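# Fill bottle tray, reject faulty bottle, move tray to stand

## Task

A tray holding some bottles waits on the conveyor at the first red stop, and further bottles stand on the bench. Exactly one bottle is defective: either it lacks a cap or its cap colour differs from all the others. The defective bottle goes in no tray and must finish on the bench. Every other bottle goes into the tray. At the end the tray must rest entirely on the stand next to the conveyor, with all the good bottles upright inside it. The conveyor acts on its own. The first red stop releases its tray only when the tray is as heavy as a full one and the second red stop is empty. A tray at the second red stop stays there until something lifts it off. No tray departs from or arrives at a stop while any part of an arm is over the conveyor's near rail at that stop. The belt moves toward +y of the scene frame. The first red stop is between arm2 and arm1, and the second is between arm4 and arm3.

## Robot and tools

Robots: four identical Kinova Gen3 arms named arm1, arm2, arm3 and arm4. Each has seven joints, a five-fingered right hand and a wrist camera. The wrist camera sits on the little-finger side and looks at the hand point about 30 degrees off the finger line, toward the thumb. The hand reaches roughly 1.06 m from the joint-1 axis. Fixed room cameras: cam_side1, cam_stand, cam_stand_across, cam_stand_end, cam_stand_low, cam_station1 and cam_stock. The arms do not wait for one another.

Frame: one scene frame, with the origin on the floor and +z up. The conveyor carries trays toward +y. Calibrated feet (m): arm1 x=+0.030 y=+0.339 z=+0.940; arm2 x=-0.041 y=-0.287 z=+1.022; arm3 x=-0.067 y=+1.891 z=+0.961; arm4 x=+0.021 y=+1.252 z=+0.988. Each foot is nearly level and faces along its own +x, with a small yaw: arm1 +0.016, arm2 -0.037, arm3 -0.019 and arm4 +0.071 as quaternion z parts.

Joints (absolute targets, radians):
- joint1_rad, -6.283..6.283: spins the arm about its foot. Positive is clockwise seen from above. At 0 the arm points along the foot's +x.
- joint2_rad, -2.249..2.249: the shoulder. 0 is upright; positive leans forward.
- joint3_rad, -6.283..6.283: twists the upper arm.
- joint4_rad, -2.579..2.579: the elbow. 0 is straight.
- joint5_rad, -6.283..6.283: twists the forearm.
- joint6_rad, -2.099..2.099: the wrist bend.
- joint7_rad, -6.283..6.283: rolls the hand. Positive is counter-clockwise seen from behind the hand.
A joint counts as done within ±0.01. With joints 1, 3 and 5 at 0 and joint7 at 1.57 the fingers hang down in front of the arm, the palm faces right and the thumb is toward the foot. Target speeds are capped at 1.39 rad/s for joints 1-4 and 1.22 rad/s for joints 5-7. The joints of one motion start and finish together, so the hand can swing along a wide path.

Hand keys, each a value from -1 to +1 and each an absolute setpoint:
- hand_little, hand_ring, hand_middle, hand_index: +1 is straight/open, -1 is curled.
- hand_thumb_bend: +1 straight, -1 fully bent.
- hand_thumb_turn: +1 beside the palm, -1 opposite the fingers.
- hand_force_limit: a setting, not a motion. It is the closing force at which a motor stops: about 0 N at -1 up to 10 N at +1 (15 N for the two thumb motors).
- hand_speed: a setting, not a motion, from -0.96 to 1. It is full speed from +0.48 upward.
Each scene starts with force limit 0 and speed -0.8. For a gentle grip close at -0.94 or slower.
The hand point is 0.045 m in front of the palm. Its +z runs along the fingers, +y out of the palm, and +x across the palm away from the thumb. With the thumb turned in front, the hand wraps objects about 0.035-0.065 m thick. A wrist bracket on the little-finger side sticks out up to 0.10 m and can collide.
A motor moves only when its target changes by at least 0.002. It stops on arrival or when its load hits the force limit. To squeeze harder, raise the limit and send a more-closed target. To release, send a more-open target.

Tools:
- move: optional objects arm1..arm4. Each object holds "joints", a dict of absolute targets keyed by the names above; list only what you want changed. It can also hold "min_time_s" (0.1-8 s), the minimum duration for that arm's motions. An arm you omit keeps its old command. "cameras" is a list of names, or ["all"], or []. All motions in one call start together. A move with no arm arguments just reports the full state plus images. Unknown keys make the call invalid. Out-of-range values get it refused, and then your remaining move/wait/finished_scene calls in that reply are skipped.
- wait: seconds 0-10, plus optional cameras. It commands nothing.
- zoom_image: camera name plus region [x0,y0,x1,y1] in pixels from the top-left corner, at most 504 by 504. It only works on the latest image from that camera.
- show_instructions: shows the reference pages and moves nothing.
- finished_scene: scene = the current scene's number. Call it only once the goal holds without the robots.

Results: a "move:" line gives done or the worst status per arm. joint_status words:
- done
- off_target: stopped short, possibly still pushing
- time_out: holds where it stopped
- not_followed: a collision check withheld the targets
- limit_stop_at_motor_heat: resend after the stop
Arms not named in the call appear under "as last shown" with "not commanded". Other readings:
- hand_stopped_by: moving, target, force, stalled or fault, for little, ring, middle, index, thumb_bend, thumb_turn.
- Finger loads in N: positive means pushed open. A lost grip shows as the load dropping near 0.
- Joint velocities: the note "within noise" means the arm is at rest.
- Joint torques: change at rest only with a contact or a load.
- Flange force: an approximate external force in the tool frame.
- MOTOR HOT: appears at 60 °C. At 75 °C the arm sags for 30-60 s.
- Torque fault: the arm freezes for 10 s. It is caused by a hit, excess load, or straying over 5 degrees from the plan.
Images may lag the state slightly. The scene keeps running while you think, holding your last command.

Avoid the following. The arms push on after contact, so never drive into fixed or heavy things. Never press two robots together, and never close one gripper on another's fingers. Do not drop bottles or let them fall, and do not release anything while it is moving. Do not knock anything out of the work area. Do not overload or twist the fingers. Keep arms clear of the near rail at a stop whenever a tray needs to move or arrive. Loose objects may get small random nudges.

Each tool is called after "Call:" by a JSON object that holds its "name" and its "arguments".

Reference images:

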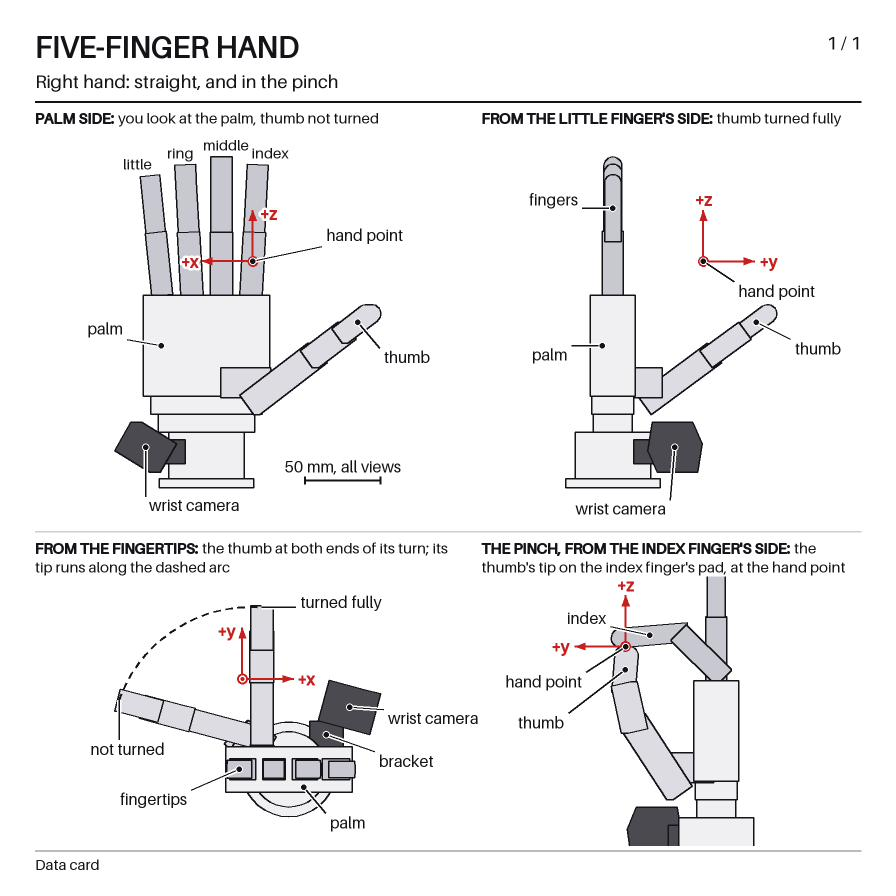

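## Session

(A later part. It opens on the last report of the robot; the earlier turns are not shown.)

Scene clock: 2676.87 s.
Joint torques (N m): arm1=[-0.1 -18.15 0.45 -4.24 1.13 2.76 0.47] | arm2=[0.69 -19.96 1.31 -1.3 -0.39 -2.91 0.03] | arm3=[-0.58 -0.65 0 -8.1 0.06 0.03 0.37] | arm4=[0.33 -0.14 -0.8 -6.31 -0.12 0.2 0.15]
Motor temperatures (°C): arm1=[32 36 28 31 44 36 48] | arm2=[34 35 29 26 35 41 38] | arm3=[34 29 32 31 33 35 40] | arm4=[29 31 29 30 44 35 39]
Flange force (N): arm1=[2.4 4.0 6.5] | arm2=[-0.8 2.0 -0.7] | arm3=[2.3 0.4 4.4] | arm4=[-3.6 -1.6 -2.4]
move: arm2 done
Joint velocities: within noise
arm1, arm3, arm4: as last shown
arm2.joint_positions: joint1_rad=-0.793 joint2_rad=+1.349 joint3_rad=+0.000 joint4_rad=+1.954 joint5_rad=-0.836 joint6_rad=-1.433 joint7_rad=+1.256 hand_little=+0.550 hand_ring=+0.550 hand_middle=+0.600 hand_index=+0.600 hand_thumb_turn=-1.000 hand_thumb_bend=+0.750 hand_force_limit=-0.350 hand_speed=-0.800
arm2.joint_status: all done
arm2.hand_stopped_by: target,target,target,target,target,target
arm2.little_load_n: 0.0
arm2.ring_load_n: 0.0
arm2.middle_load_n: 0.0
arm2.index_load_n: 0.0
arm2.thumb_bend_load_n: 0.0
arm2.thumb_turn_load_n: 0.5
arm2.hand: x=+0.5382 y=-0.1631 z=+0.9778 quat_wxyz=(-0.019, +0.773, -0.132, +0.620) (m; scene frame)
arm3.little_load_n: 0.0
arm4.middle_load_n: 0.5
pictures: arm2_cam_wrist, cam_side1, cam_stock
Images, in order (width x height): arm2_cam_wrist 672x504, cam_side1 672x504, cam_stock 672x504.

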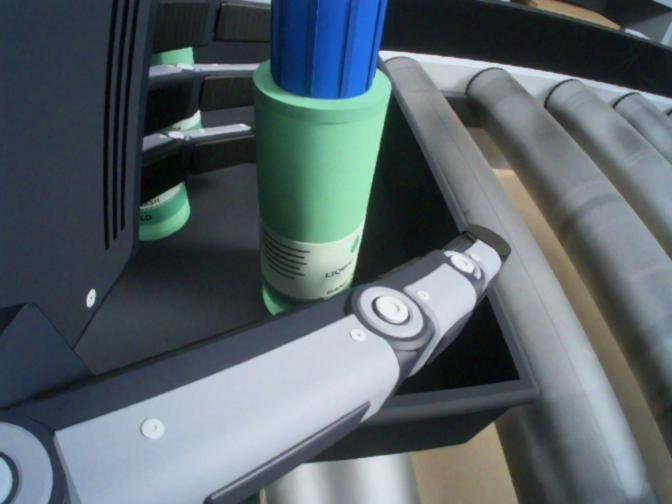

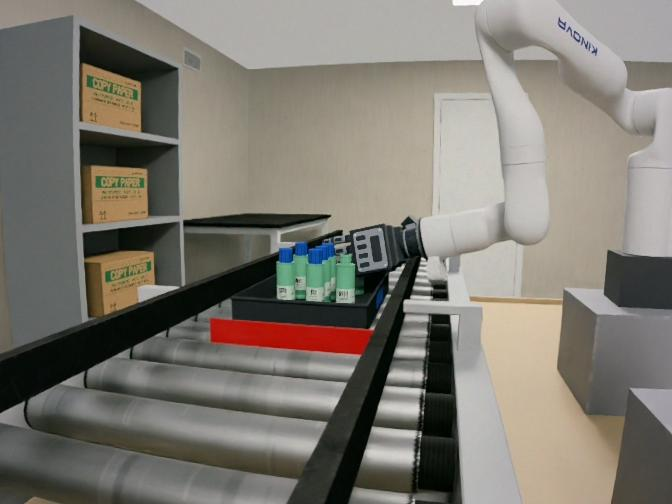

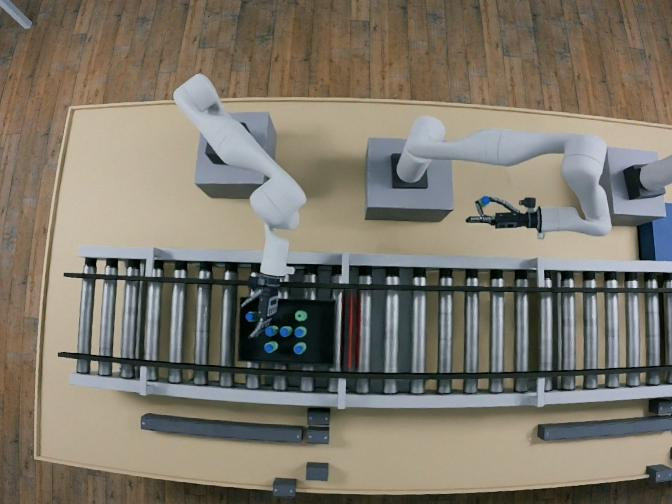

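Call:
{"name": "move", "arguments": {"arm2": {"joints": {"joint2_rad": 1.2537, "joint4_rad": 2.0148, "joint5_rad": -0.8392, "joint6_rad": -1.4103, "joint7_rad": 1.2816}, "min_time_s": 2}, "cameras": []}}

Call:
{"name": "move", "arguments": {"arm2": {"joints": {"joint1_rad": -0.7807, "joint2_rad": 1.0241, "joint4_rad": 2.1272, "joint5_rad": -0.8445, "joint6_rad": -1.3329, "joint7_rad": 1.3713}, "min_time_s": 2}, "cameras": ["cam_stock", "cam_side1"]}}

Call:
{"name": "zoom_image", "arguments": {"camera": "cam_stock", "region": [220, 270, 350, 400]}}

Scene clock: 2802.00 s.
Joint torques (N m): arm1=[-0.03 -18.15 0.36 -4.2 1.12 2.8 0.48] | arm2=[0.71 -19.74 1.26 -1.56 -0.35 -2.93 0.04] | arm3=[-0.55 -0.7 0.04 -8.17 0.15 0.03 0.36] | arm4=[0.32 -0.26 -0.74 -6.17 -0.12 0.2 0.14]
Motor temperatures (°C): arm1=[31 36 28 30 44 36 48] | arm2=[34 35 29 26 34 41 38] | arm3=[34 29 32 31 33 35 40] | arm4=[29 31 29 30 44 35 39]
Flange force (N): arm1=[2.3 4.0 6.4] | arm2=[-1.0 2.0 -0.6] | arm3=[2.3 0.6 4.6] | arm4=[-3.9 -1.3 -3.1]
move: arm2 done
Joint velocities: within noise
arm1, arm3, arm4: as last shown
arm2.joint_positions: joint1_rad=-0.793 joint2_rad=+1.254 joint3_rad=+0.000 joint4_rad=+2.015 joint5_rad=-0.839 joint6_rad=-1.410 joint7_rad=+1.282 hand_little=+0.550 hand_ring=+0.550 hand_middle=+0.600 hand_index=+0.600 hand_thumb_turn=-1.000 hand_thumb_bend=+0.750 hand_force_limit=-0.350 hand_speed=-0.800
arm2.joint_status: all done
arm2.hand_stopped_by: target,target,target,target,target,target
arm2.little_load_n: 0.0
arm2.ring_load_n: 0.0
arm2.middle_load_n: 0.0
arm2.index_load_n: 0.0
arm2.thumb_bend_load_n: 0.0
arm2.thumb_turn_load_n: 0.5
arm2.hand: x=+0.5378 y=-0.1632 z=+1.0148 quat_wxyz=(-0.019, +0.773, -0.131, +0.620) (m; scene frame)
arm4.middle_load_n: 0.0
pictures: none
No camera images: "cameras" was empty.

Scene clock: 2804.30 s.
Joint torques (N m): arm1=[-0.05 -18.06 0.43 -4.32 1.17 2.76 0.49] | arm2=[0.65 -18.78 1 -2.46 -0.12 -2.88 0.04] | arm3=[-0.59 -0.72 -0.02 -8.16 0.12 0.08 0.35] | arm4=[0.3 -0.07 -0.75 -6.23 -0.13 0.16 0.08]
Motor temperatures (°C): arm1=[31 36 28 30 44 36 48] | arm2=[34 35 29 26 34 40 38] | arm3=[34 29 32 31 33 35 40] | arm4=[29 31 29 30 43 35 39]
Flange force (N): arm1=[2.6 4.3 6.8] | arm2=[-1.5 1.7 -0.5] | arm3=[2.2 0.4 4.7] | arm4=[-3.5 -1.7 -2.7]
move: arm2 done
Joint velocities: within noise
arm1, arm3, arm4: as last shown
arm2.joint_positions: joint1_rad=-0.781 joint2_rad=+1.024 joint3_rad=+0.000 joint4_rad=+2.127 joint5_rad=-0.844 joint6_rad=-1.333 joint7_rad=+1.371 hand_little=+0.550 hand_ring=+0.550 hand_middle=+0.600 hand_index=+0.600 hand_thumb_turn=-1.000 hand_thumb_bend=+0.750 hand_force_limit=-0.350 hand_speed=-0.800
arm2.joint_status: all done
arm2.hand_stopped_by: target,target,target,target,target,target
arm2.little_load_n: 0.0
arm2.ring_load_n: 0.0
arm2.middle_load_n: 0.0
arm2.index_load_n: 0.0
arm2.thumb_bend_load_n: 0.0
arm2.thumb_turn_load_n: 0.5
arm2.hand: x=+0.5367 y=-0.1697 z=+1.0998 quat_wxyz=(-0.019, +0.773, -0.132, +0.620) (m; scene frame)
pictures: cam_side1, cam_stock
Images, in order (width x height): cam_side1 672x504, cam_stock 672x504.

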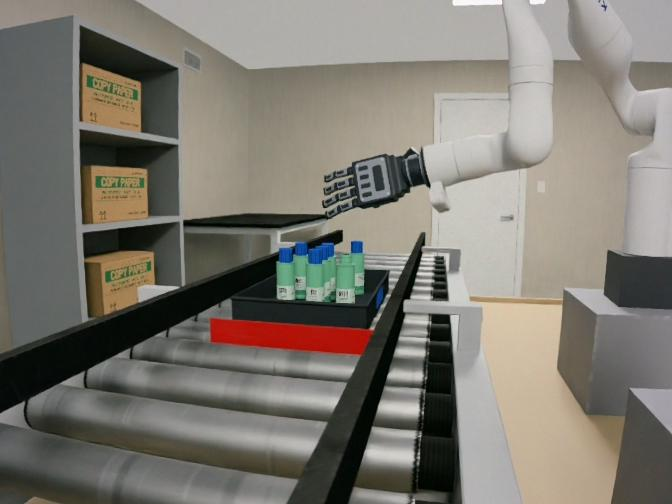

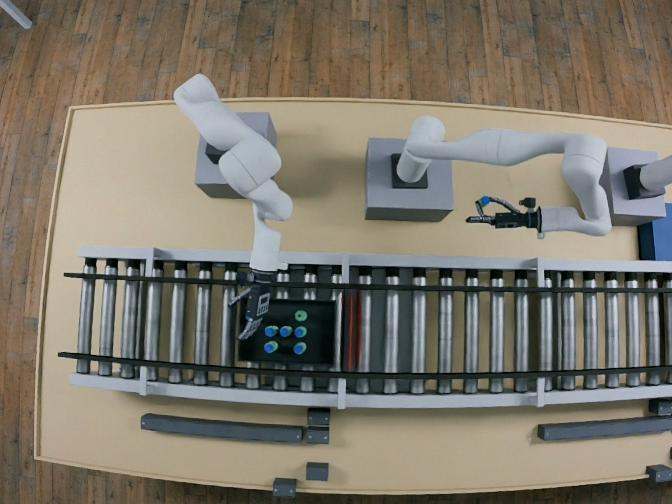

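Scaled by 3.877 from the camera's 672x504 image, which has a finer 960x720 frame.

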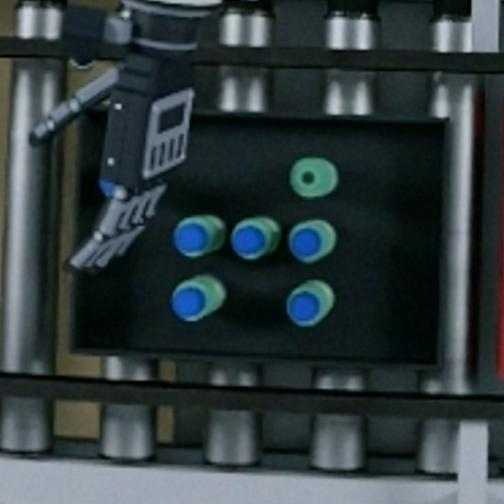

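Call:
{"name": "move", "arguments": {"arm2": {"joints": {"joint1_rad": -0.8096, "joint2_rad": 0.9661, "joint4_rad": 2.1752, "joint5_rad": -0.3168, "joint6_rad": -1.3262, "joint7_rad": 1.3788, "hand_index": 1, "hand_middle": 1, "hand_ring": 1, "hand_little": 1, "hand_thumb_bend": 1, "hand_speed": -0.5}, "min_time_s": 3}, "cameras": ["cam_stock", "cam_side1", "arm2_cam_wrist"]}}

Call:
{"name": "zoom_image", "arguments": {"camera": "cam_stock", "region": [220, 250, 350, 380]}}

Call:
{"name": "zoom_image", "arguments": {"camera": "cam_side1", "region": [250, 180, 430, 320]}}

Scene clock: 2815.73 s.
Joint torques (N m): arm1=[-0.01 -18 0.45 -4.33 1.08 2.81 0.5] | arm2=[0.66 -19.07 0.13 -3.26 -0.14 -2.9 0.05] | arm3=[-0.53 -0.64 -0.06 -8.12 0.14 0.05 0.28] | arm4=[0.32 -0.12 -0.79 -6.3 -0.11 0.19 0.08]
Motor temperatures (°C): arm1=[31 36 28 30 44 36 48] | arm2=[34 35 29 26 34 40 38] | arm3=[34 29 32 31 33 35 40] | arm4=[29 31 29 30 43 35 39]
Flange force (N): arm1=[2.8 4.3 7.0] | arm2=[-1.9 0.7 -0.7] | arm3=[2.3 0.0 4.5] | arm4=[-3.6 -1.8 -2.4]
move: arm2 done
Joint velocities: within noise
arm1, arm3, arm4: as last shown
arm2.joint_positions: joint1_rad=-0.810 joint2_rad=+0.966 joint3_rad=+0.000 joint4_rad=+2.175 joint5_rad=-0.317 joint6_rad=-1.326 joint7_rad=+1.379 hand_little=+1.000 hand_ring=+1.000 hand_middle=+1.000 hand_index=+1.000 hand_thumb_turn=-1.000 hand_thumb_bend=+1.000 hand_force_limit=-0.350 hand_speed=-0.500
arm2.joint_status: all done
arm2.hand_stopped_by: target,target,target,target,target,target
arm2.little_load_n: 0.0
arm2.ring_load_n: 0.0
arm2.middle_load_n: 0.0
arm2.index_load_n: 0.0
arm2.thumb_bend_load_n: 0.0
arm2.thumb_turn_load_n: 0.5
arm2.hand: x=+0.5288 y=+0.0008 z=+1.1209 quat_wxyz=(-0.186, +0.779, +0.089, +0.592) (m; scene frame)
pictures: arm2_cam_wrist, cam_side1, cam_stock
Images, in order (width x height): arm2_cam_wrist 672x504, cam_side1 672x504, cam_stock 672x504.

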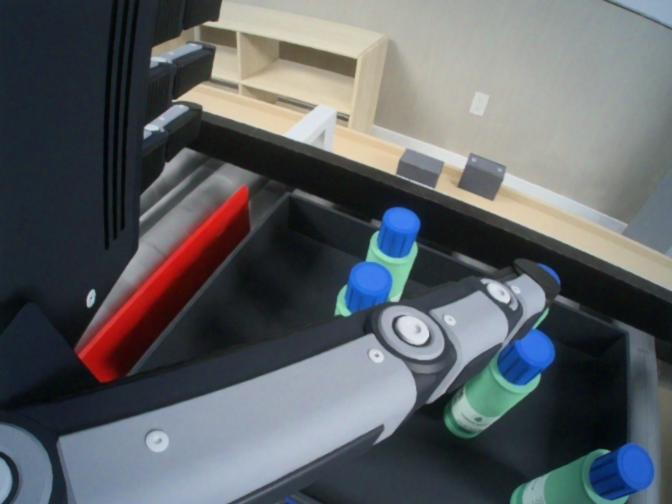

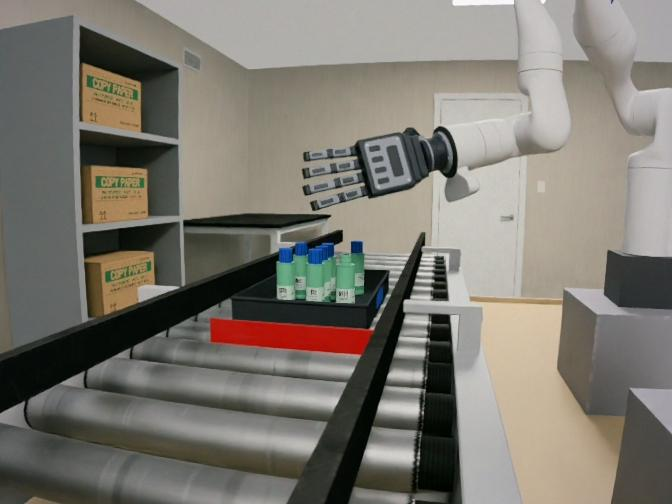

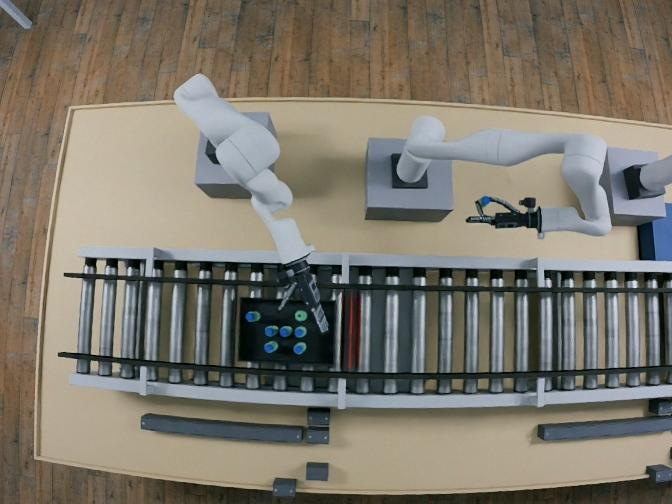

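Scaled by 3.877 from the camera's 672x504 image, which has a finer 960x720 frame.

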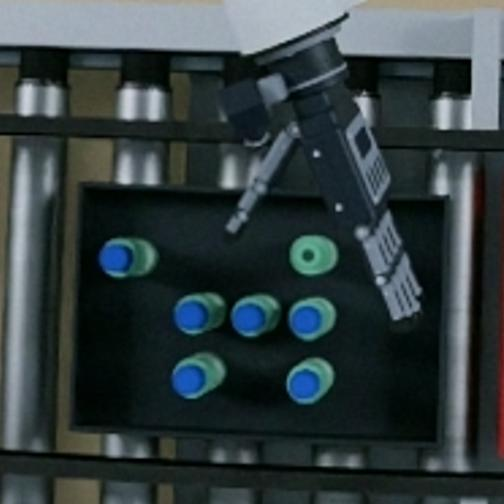

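Scaled by 2.800 from the camera's 672x504 image, which has a finer 960x720 frame.

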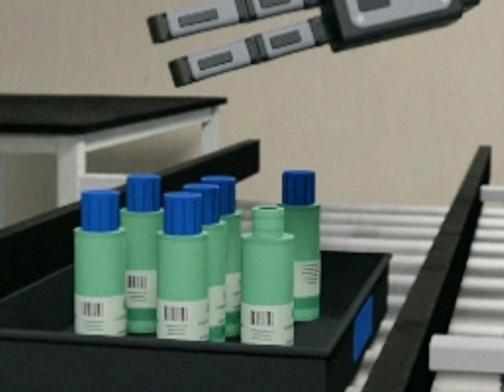

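Call:
{"name": "move", "arguments": {"arm2": {"joints": {"joint1_rad": -0.8056, "joint2_rad": 1.1906, "joint4_rad": 2.0923, "joint5_rad": -0.3049, "joint6_rad": -1.4611, "joint7_rad": 1.3352}, "min_time_s": 2}, "cameras": ["cam_stock", "cam_side1", "arm2_cam_wrist"]}}

Call:
{"name": "zoom_image", "arguments": {"camera": "cam_stock", "region": [220, 250, 350, 380]}}

Call:
{"name": "zoom_image", "arguments": {"camera": "cam_side1", "region": [250, 180, 430, 320]}}

Scene clock: 2861.30 s.
Joint torques (N m): arm1=[-0.09 -18.17 0.41 -4.3 1.13 2.75 0.51] | arm2=[0.71 -19.96 0.21 -2.19 -0.25 -2.9 0.03] | arm3=[-0.49 -0.69 -0.04 -8.18 0.07 0.03 0.31] | arm4=[0.28 -0.2 -0.81 -6.18 -0.13 0.17 0.11]
Motor temperatures (°C): arm1=[31 36 28 30 44 36 47] | arm2=[34 35 29 26 34 40 38] | arm3=[34 29 32 31 33 35 40] | arm4=[29 31 29 30 43 35 39]
Flange force (N): arm1=[2.4 4.1 6.7] | arm2=[-1.4 1.0 -1.1] | arm3=[2.2 0.1 4.7] | arm4=[-3.9 -1.7 -3.1]
move: arm2 done
Joint velocities: within noise
arm1, arm3, arm4: as last shown
arm2.joint_positions: joint1_rad=-0.806 joint2_rad=+1.191 joint3_rad=+0.000 joint4_rad=+2.092 joint5_rad=-0.305 joint6_rad=-1.461 joint7_rad=+1.335 hand_little=+1.000 hand_ring=+1.000 hand_middle=+1.000 hand_index=+1.000 hand_thumb_turn=-1.000 hand_thumb_bend=+1.000 hand_force_limit=-0.350 hand_speed=-0.500
arm2.joint_status: all done
arm2.hand_stopped_by: target,target,target,target,target,target
arm2.little_load_n: -0.5
arm2.ring_load_n: 0.0
arm2.middle_load_n: 0.0
arm2.index_load_n: 0.0
arm2.thumb_bend_load_n: 0.0
arm2.thumb_turn_load_n: 0.5
arm2.hand: x=+0.5307 y=+0.0003 z=+1.0411 quat_wxyz=(-0.186, +0.779, +0.089, +0.592) (m; scene frame)
pictures: arm2_cam_wrist, cam_side1, cam_stock
Images, in order (width x height): arm2_cam_wrist 672x504, cam_side1 672x504, cam_stock 672x504.

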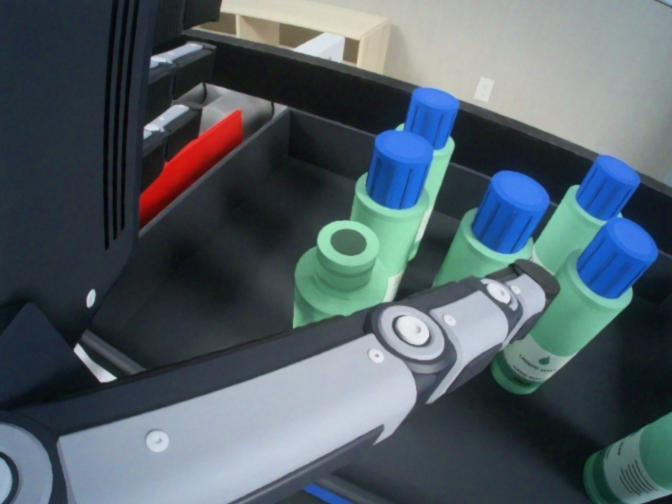

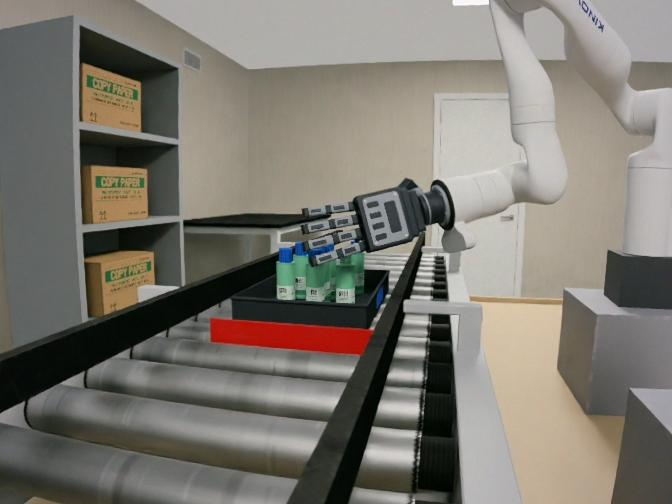

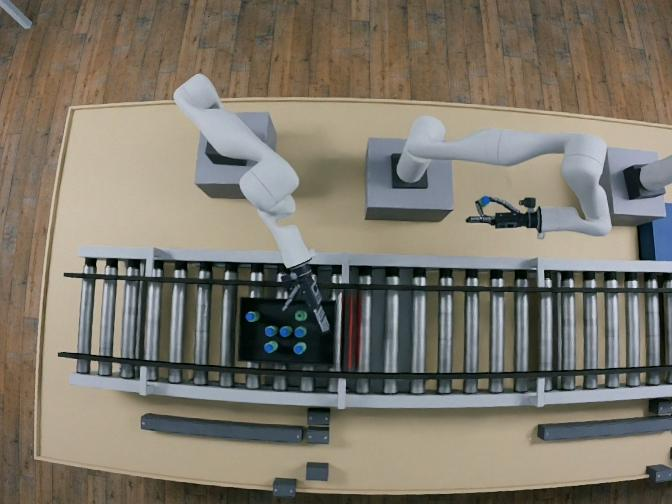

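Scaled by 3.877 from the camera's 672x504 image, which has a finer 960x720 frame.

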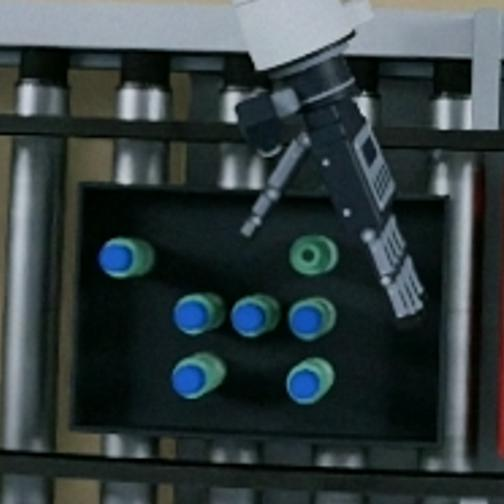

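Scaled by 2.800 from the camera's 672x504 image, which has a finer 960x720 frame.

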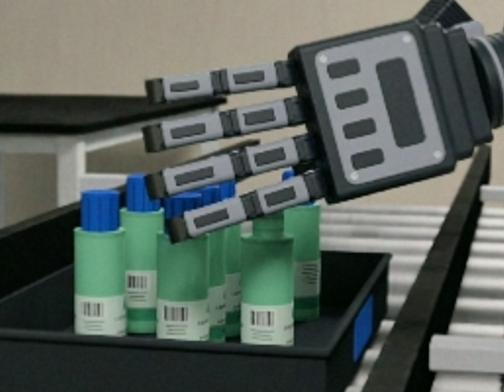

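Call:
{"name": "move", "arguments": {"arm2": {"joints": {"joint1_rad": -0.7909, "joint2_rad": 1.3445, "joint4_rad": 2.0056, "joint5_rad": -0.2892, "joint6_rad": -1.5262, "joint7_rad": 1.318}, "min_time_s": 2.5}, "cameras": ["cam_stock", "cam_side1", "arm2_cam_wrist"]}}

Call:
{"name": "zoom_image", "arguments": {"camera": "cam_stock", "region": [240, 260, 340, 360]}}

Call:
{"name": "zoom_image", "arguments": {"camera": "cam_side1", "region": [300, 210, 430, 320]}}

Scene clock: 2898.70 s.
Joint torques (N m): arm1=[-0.02 -18.14 0.42 -4.32 1.11 2.85 0.53] | arm2=[0.45 42 -8.35 10.35 1.65 22.15 -0.3] | arm3=[-0.49 -0.7 0.01 -8.11 0.09 0 0.3] | arm4=[0.33 -0.16 -0.8 -6.22 -0.12 0.2 0.08]
Motor temperatures (°C): arm1=[31 36 28 30 44 36 47] | arm2=[34 35 29 26 34 40 38] | arm3=[34 29 32 31 33 35 40] | arm4=[29 31 29 30 43 35 39]
Flange force (N): arm1=[2.4 4.3 7.0] | arm2=[110.2 -18.0 -42.8] | arm3=[2.2 0.3 4.3] | arm4=[-3.8 -1.8 -2.8]
move: arm2 done
Joint velocities: within noise
arm1, arm3, arm4: as last shown
arm1.index_load_n: 5.0
arm2.joint_positions: joint1_rad=-0.791 joint2_rad=+1.344 joint3_rad=+0.000 joint4_rad=+2.005 joint5_rad=-0.289 joint6_rad=-1.526 joint7_rad=+1.318 hand_little=+1.000 hand_ring=+1.000 hand_middle=+1.000 hand_index=+1.000 hand_thumb_turn=-1.000 hand_thumb_bend=+1.000 hand_force_limit=-0.350 hand_speed=-0.500
arm2.joint_status: all done
arm2.hand_stopped_by: target,target,target,target,target,target
arm2.little_load_n: 0.0
arm2.ring_load_n: 0.0
arm2.middle_load_n: 0.0
arm2.index_load_n: 0.0
arm2.thumb_bend_load_n: 0.0
arm2.thumb_turn_load_n: 0.5
arm2.hand: x=+0.5336 y=-0.0045 z=+0.9832 quat_wxyz=(-0.186, +0.779, +0.089, +0.592) (m; scene frame)
pictures: arm2_cam_wrist, cam_side1, cam_stock
Images, in order (width x height): arm2_cam_wrist 672x504, cam_side1 672x504, cam_stock 672x504.

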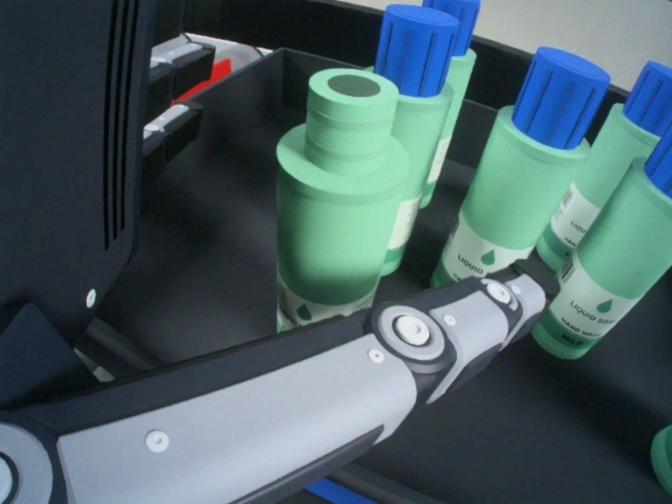

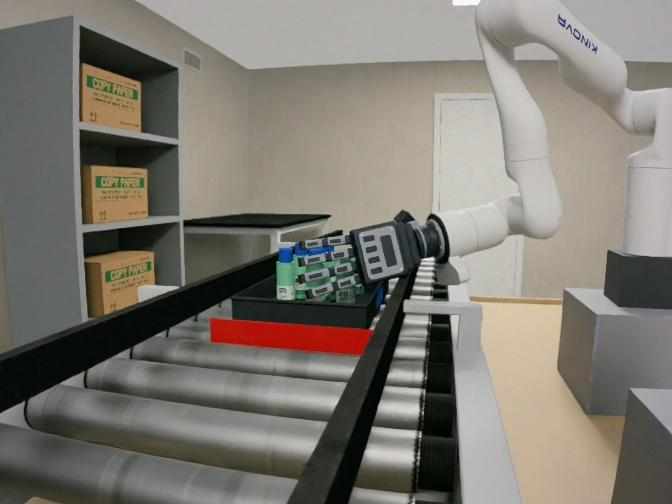

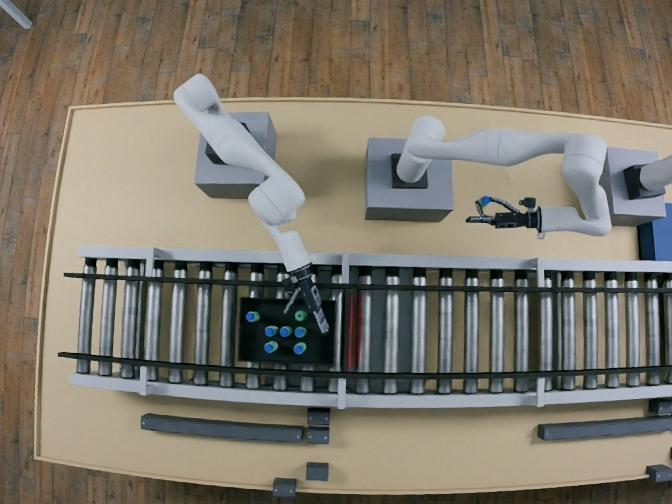

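Scaled by 5.040 from the camera's 672x504 image, which has a finer 960x720 frame.

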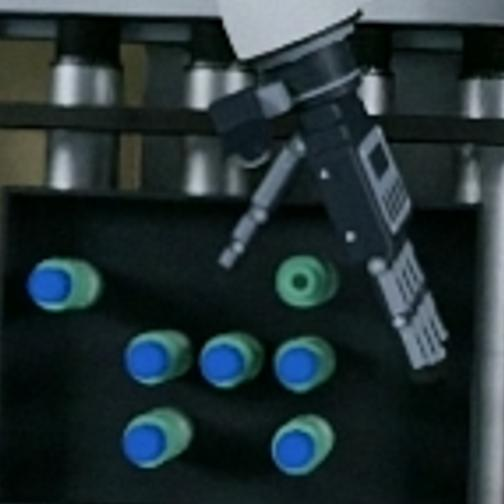

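Scaled by 3.877 from the camera's 672x504 image, which has a finer 960x720 frame.

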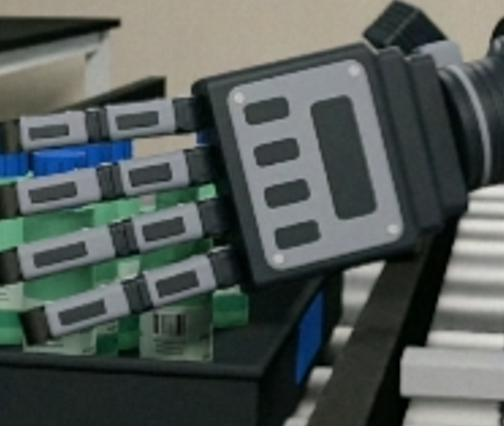

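Call:
{"name": "move", "arguments": {"arm2": {"joints": {"joint1_rad": -0.7909, "joint2_rad": 1.27, "joint4_rad": 2.05, "joint5_rad": -0.296, "joint6_rad": -1.494, "joint7_rad": 1.327}, "min_time_s": 1.5}, "cameras": ["cam_stock", "cam_side1"]}}

Call:
{"name": "zoom_image", "arguments": {"camera": "cam_side1", "region": [300, 210, 430, 320]}}

Scene clock: 2912.10 s.
Joint torques (N m): arm1=[-0.15 -18.09 0.36 -4.25 1.11 2.79 0.51] | arm2=[0.69 -20.16 0.2 -1.87 -0.24 -2.88 0.03] | arm3=[-0.49 -0.74 -0.01 -8.13 0.07 0.06 0.28] | arm4=[0.27 -0.31 -0.65 -6.26 -0.13 0.19 0.08]
Motor temperatures (°C): arm1=[31 36 28 30 44 36 47] | arm2=[34 36 29 26 34 42 38] | arm3=[34 29 32 31 33 35 40] | arm4=[29 31 29 30 43 35 39]
Flange force (N): arm1=[2.5 4.0 6.7] | arm2=[-1.2 1.1 -1.1] | arm3=[2.1 0.1 4.5] | arm4=[-3.9 -1.2 -2.8]
move: arm2 done
Joint velocities: within noise
arm1.joint_positions: joint1_rad=-1.192 joint2_rad=+0.966 joint3_rad=+0.000 joint4_rad=+1.470 joint5_rad=+0.342 joint6_rad=+1.893 joint7_rad=-1.361 hand_little=+1.000 hand_ring=+1.000 hand_middle=+0.105 hand_index=+0.106 hand_thumb_turn=-1.000 hand_thumb_bend=+0.268 hand_force_limit=-0.350 hand_speed=-0.900
arm1.joint_status: not commanded
arm1.hand_stopped_by: target,target,force,force,force,target
arm1.little_load_n: 0.0
arm1.ring_load_n: 0.0
arm1.middle_load_n: 4.0
arm1.index_load_n: 4.5
arm1.thumb_bend_load_n: 5.5
arm1.thumb_turn_load_n: -1.5
arm1.hand: x=+0.1802 y=+0.5568 z=+1.0842 quat_wxyz=(+0.405, +0.571, -0.583, +0.411) (m; scene frame)
arm2.joint_positions: joint1_rad=-0.791 joint2_rad=+1.270 joint3_rad=+0.000 joint4_rad=+2.050 joint5_rad=-0.296 joint6_rad=-1.494 joint7_rad=+1.327 hand_little=+1.000 hand_ring=+1.000 hand_middle=+1.000 hand_index=+1.000 hand_thumb_turn=-1.000 hand_thumb_bend=+1.000 hand_force_limit=-0.350 hand_speed=-0.500
arm2.joint_status: all done
arm2.hand_stopped_by: target,target,target,target,target,target
arm2.little_load_n: 0.0
arm2.ring_load_n: 0.0
arm2.middle_load_n: 0.0
arm2.index_load_n: 0.0
arm2.thumb_bend_load_n: 0.0
arm2.thumb_turn_load_n: 0.5
arm2.hand: x=+0.5341 y=-0.0061 z=+1.0106 quat_wxyz=(-0.184, +0.780, +0.087, +0.592) (m; scene frame)
arm3.joint_positions: joint1_rad=+0.362 joint2_rad=-0.324 joint3_rad=-0.101 joint4_rad=+1.473 joint5_rad=-0.008 joint6_rad=+2.069 joint7_rad=-1.880 hand_little=+1.000 hand_ring=+1.000 hand_middle=+1.000 hand_index=+1.000 hand_thumb_turn=+1.000 hand_thumb_bend=+1.000 hand_force_limit=+0.000 hand_speed=-0.800
arm3.joint_status: not commanded
arm3.hand_stopped_by: target,target,target,target,target,target
arm3.little_load_n: 0.0
arm3.ring_load_n: 0.0
arm3.middle_load_n: 0.0
arm3.index_load_n: 0.0
arm3.thumb_bend_load_n: 0.0
arm3.thumb_turn_load_n: 0.0
arm3.hand: x=+0.1108 y=+1.8705 z=+1.4476 quat_wxyz=(+0.039, -0.300, -0.953, +0.013) (m; scene frame)
arm4.joint_positions: joint1_rad=+0.421 joint2_rad=-0.440 joint3_rad=-0.080 joint4_rad=+1.467 joint5_rad=+0.009 joint6_rad=+2.000 joint7_rad=-1.939 hand_little=+1.000 hand_ring=+1.000 hand_middle=+1.000 hand_index=+1.000 hand_thumb_turn=+1.000 hand_thumb_bend=+1.000 hand_force_limit=+0.000 hand_speed=-0.800
arm4.joint_status: not commanded
arm4.hand_stopped_by: target,target,target,target,target,target
arm4.little_load_n: 0.0
arm4.ring_load_n: 0.0
arm4.middle_load_n: 0.0
arm4.index_load_n: 0.0
arm4.thumb_bend_load_n: 0.0
arm4.thumb_turn_load_n: 0.0
arm4.hand: x=+0.2044 y=+1.2330 z=+1.4982 quat_wxyz=(-0.051, -0.285, -0.957, +0.011) (m; scene frame)
pictures: cam_side1, cam_stock
Images, in order (width x height): cam_side1 672x504, cam_stock 672x504.

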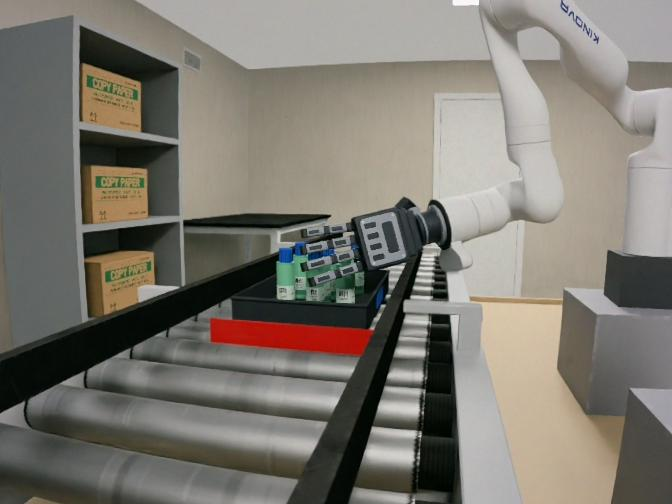

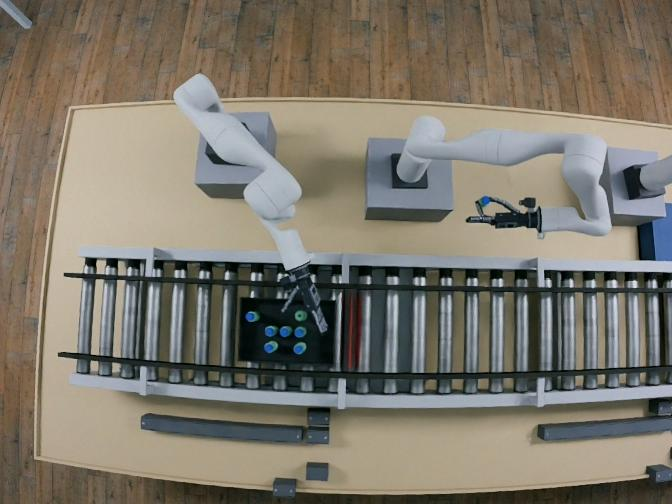

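Scaled by 3.877 from the camera's 672x504 image, which has a finer 960x720 frame.

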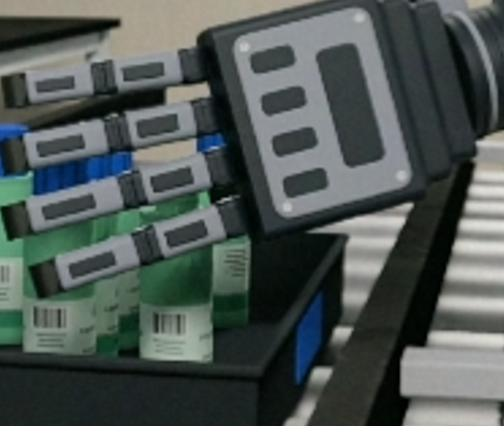

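Call:
{"name": "move", "arguments": {"arm2": {"joints": {"joint1_rad": -0.7653, "joint2_rad": 1.0588, "joint4_rad": 2.0798, "joint5_rad": -0.2728, "joint6_rad": -1.1491, "joint7_rad": 1.3797}, "min_time_s": 2}, "cameras": ["cam_stock", "cam_side1", "arm2_cam_wrist"]}}

Call:
{"name": "zoom_image", "arguments": {"camera": "cam_side1", "region": [300, 210, 430, 320]}}

Scene clock: 2976.90 s.
Joint torques (N m): arm1=[-0.16 -18.11 0.25 -4.35 1.12 2.76 0.52] | arm2=[0.66 -19.87 0.07 -3.2 -0.14 -2.77 0.02] | arm3=[-0.53 -0.69 0.02 -8.2 0.11 0.03 0.26] | arm4=[0.33 -0.11 -0.76 -6.15 -0.15 0.25 0.11]
Motor temperatures (°C): arm1=[31 36 28 30 44 36 47] | arm2=[34 36 29 26 34 41 38] | arm3=[34 29 32 31 33 35 40] | arm4=[29 31 29 30 43 35 39]
Flange force (N): arm1=[2.6 4.1 7.0] | arm2=[-1.6 0.3 -0.5] | arm3=[2.3 0.2 4.8] | arm4=[-3.8 -1.6 -2.9]
move: arm2 done
Joint velocities: within noise
arm1, arm3, arm4: as last shown
arm1.little_load_n: -0.5
arm1.index_load_n: 5.0
arm2.joint_positions: joint1_rad=-0.765 joint2_rad=+1.059 joint3_rad=+0.000 joint4_rad=+2.080 joint5_rad=-0.273 joint6_rad=-1.149 joint7_rad=+1.380 hand_little=+1.000 hand_ring=+1.000 hand_middle=+1.000 hand_index=+1.000 hand_thumb_turn=-1.000 hand_thumb_bend=+1.000 hand_force_limit=-0.350 hand_speed=-0.500
arm2.joint_status: all done
arm2.hand_stopped_by: target,target,target,target,target,target
arm2.little_load_n: 0.0
arm2.ring_load_n: 0.0
arm2.middle_load_n: 0.0
arm2.index_load_n: 0.0
arm2.thumb_bend_load_n: 0.0
arm2.thumb_turn_load_n: 0.0
arm2.hand: x=+0.5326 y=-0.0076 z=+1.0372 quat_wxyz=(-0.165, +0.830, +0.095, +0.525) (m; scene frame)
arm4.middle_load_n: 0.5
pictures: arm2_cam_wrist, cam_side1, cam_stock
Images, in order (width x height): arm2_cam_wrist 672x504, cam_side1 672x504, cam_stock 672x504.

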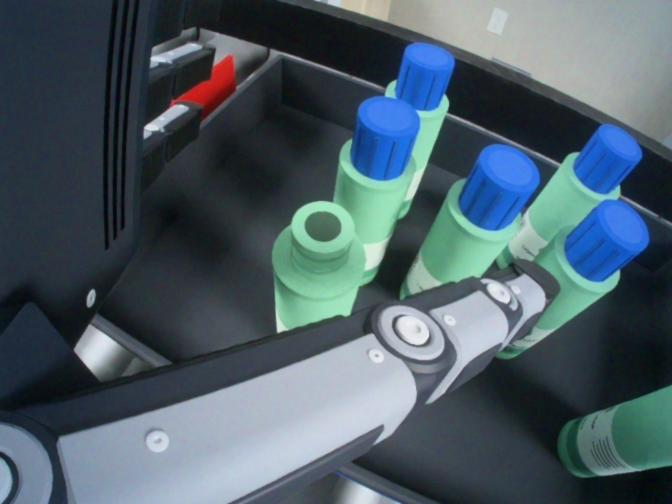

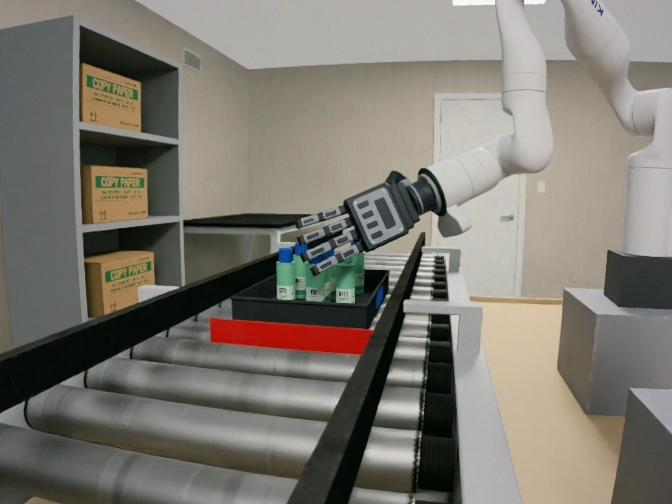

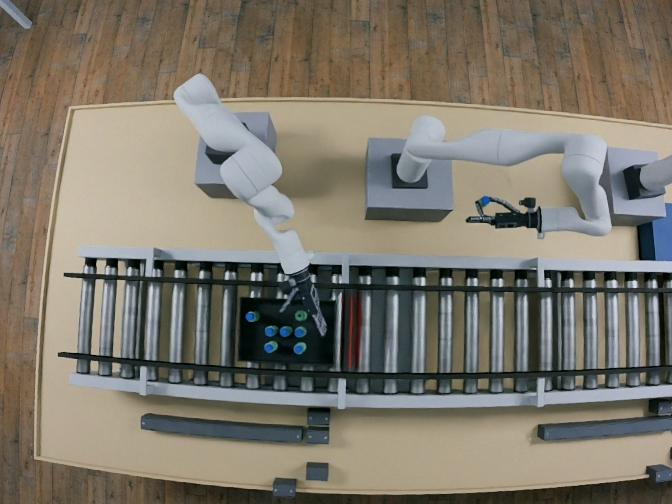

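Scaled by 3.877 from the camera's 672x504 image, which has a finer 960x720 frame.

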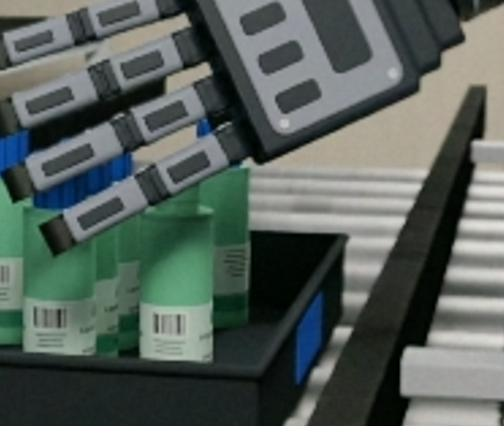

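Call:
{"name": "move", "arguments": {"arm2": {"joints": {"joint1_rad": -0.7613, "joint2_rad": 1.2048, "joint4_rad": 1.9957, "joint5_rad": -0.262, "joint6_rad": -1.2088, "joint7_rad": 1.3621}, "min_time_s": 2.5}, "cameras": ["cam_stock", "cam_side1", "arm2_cam_wrist"]}}

Call:
{"name": "zoom_image", "arguments": {"camera": "cam_stock", "region": [240, 260, 340, 360]}}

Call:
{"name": "zoom_image", "arguments": {"camera": "cam_side1", "region": [300, 210, 430, 320]}}

Scene clock: 3081.67 s.
Joint torques (N m): arm1=[-0.09 -18.04 0.49 -4.42 1.06 2.78 0.49] | arm2=[0.69 -20.61 0.09 -2.64 -0.19 -2.76 0.04] | arm3=[-0.47 -0.69 -0.01 -8.08 0.12 0.02 0.29] | arm4=[0.38 -0.21 -0.74 -6.22 -0.16 0.21 0.08]
Motor temperatures (°C): arm1=[31 36 28 30 44 36 47] | arm2=[34 36 29 26 34 41 38] | arm3=[34 29 32 30 33 35 40] | arm4=[29 31 29 30 43 35 39]
Flange force (N): arm1=[2.8 4.3 7.3] | arm2=[-1.5 0.5 -0.4] | arm3=[2.2 0.2 4.2] | arm4=[-3.9 -1.6 -2.8]
move: arm2 done
Joint velocities: within noise
arm1, arm3, arm4: as last shown
arm1.little_load_n: 0.0
arm2.joint_positions: joint1_rad=-0.761 joint2_rad=+1.205 joint3_rad=+0.000 joint4_rad=+1.996 joint5_rad=-0.262 joint6_rad=-1.209 joint7_rad=+1.362 hand_little=+1.000 hand_ring=+1.000 hand_middle=+1.000 hand_index=+1.000 hand_thumb_turn=-1.000 hand_thumb_bend=+1.000 hand_force_limit=-0.350 hand_speed=-0.500
arm2.joint_status: all done
arm2.hand_stopped_by: target,target,target,target,target,target
arm2.little_load_n: 0.0
arm2.ring_load_n: 0.0
arm2.middle_load_n: 0.0
arm2.index_load_n: 0.0
arm2.thumb_bend_load_n: 0.0
arm2.thumb_turn_load_n: 0.5
arm2.hand: x=+0.5392 y=-0.0043 z=+0.9822 quat_wxyz=(-0.165, +0.830, +0.095, +0.525) (m; scene frame)
arm4.ring_load_n: -0.5
arm4.middle_load_n: 0.0
pictures: arm2_cam_wrist, cam_side1, cam_stock
Images, in order (width x height): arm2_cam_wrist 672x504, cam_side1 672x504, cam_stock 672x504.

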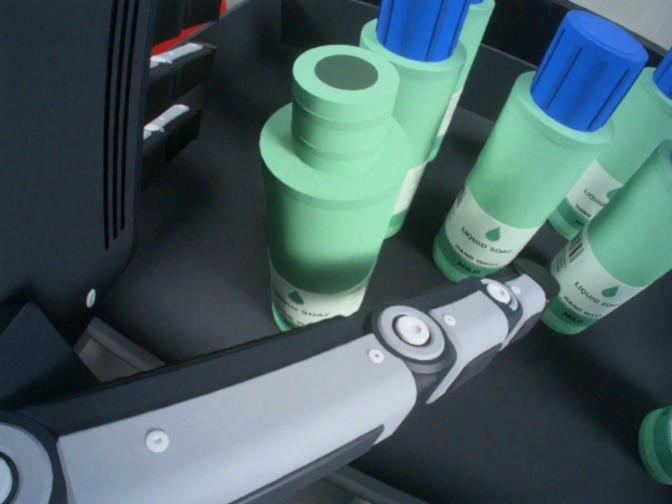

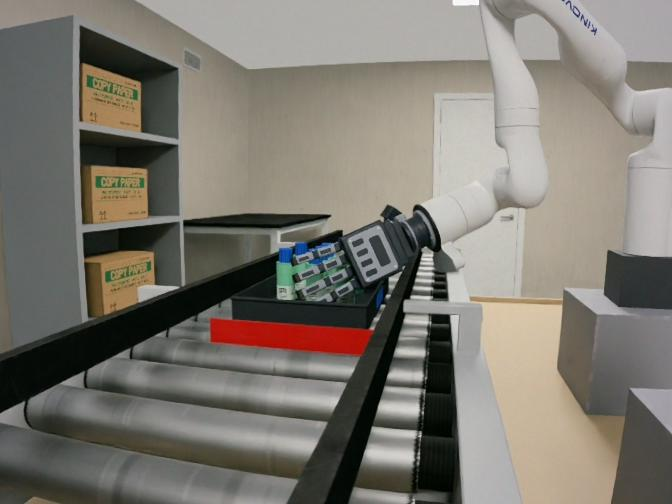

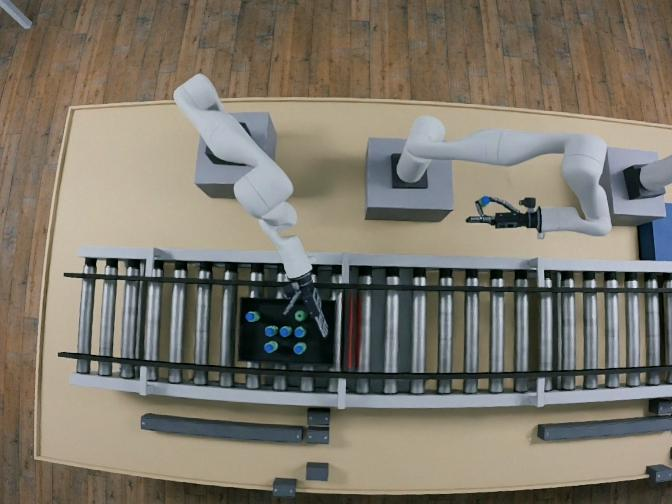

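Scaled by 5.040 from the camera's 672x504 image, which has a finer 960x720 frame.

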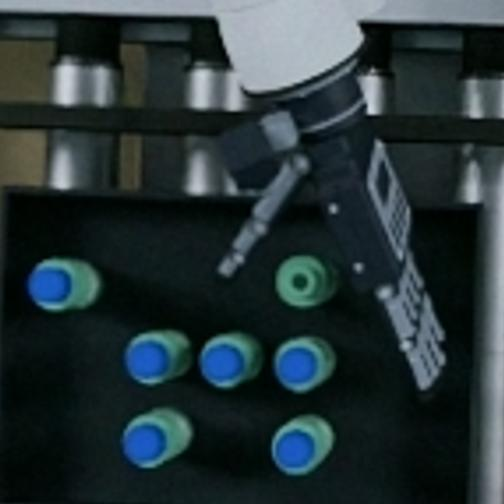

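Scaled by 3.877 from the camera's 672x504 image, which has a finer 960x720 frame.

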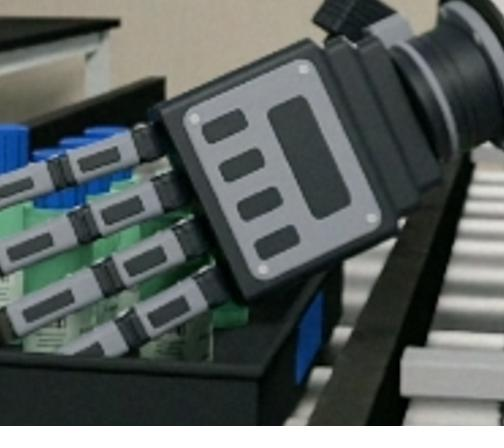

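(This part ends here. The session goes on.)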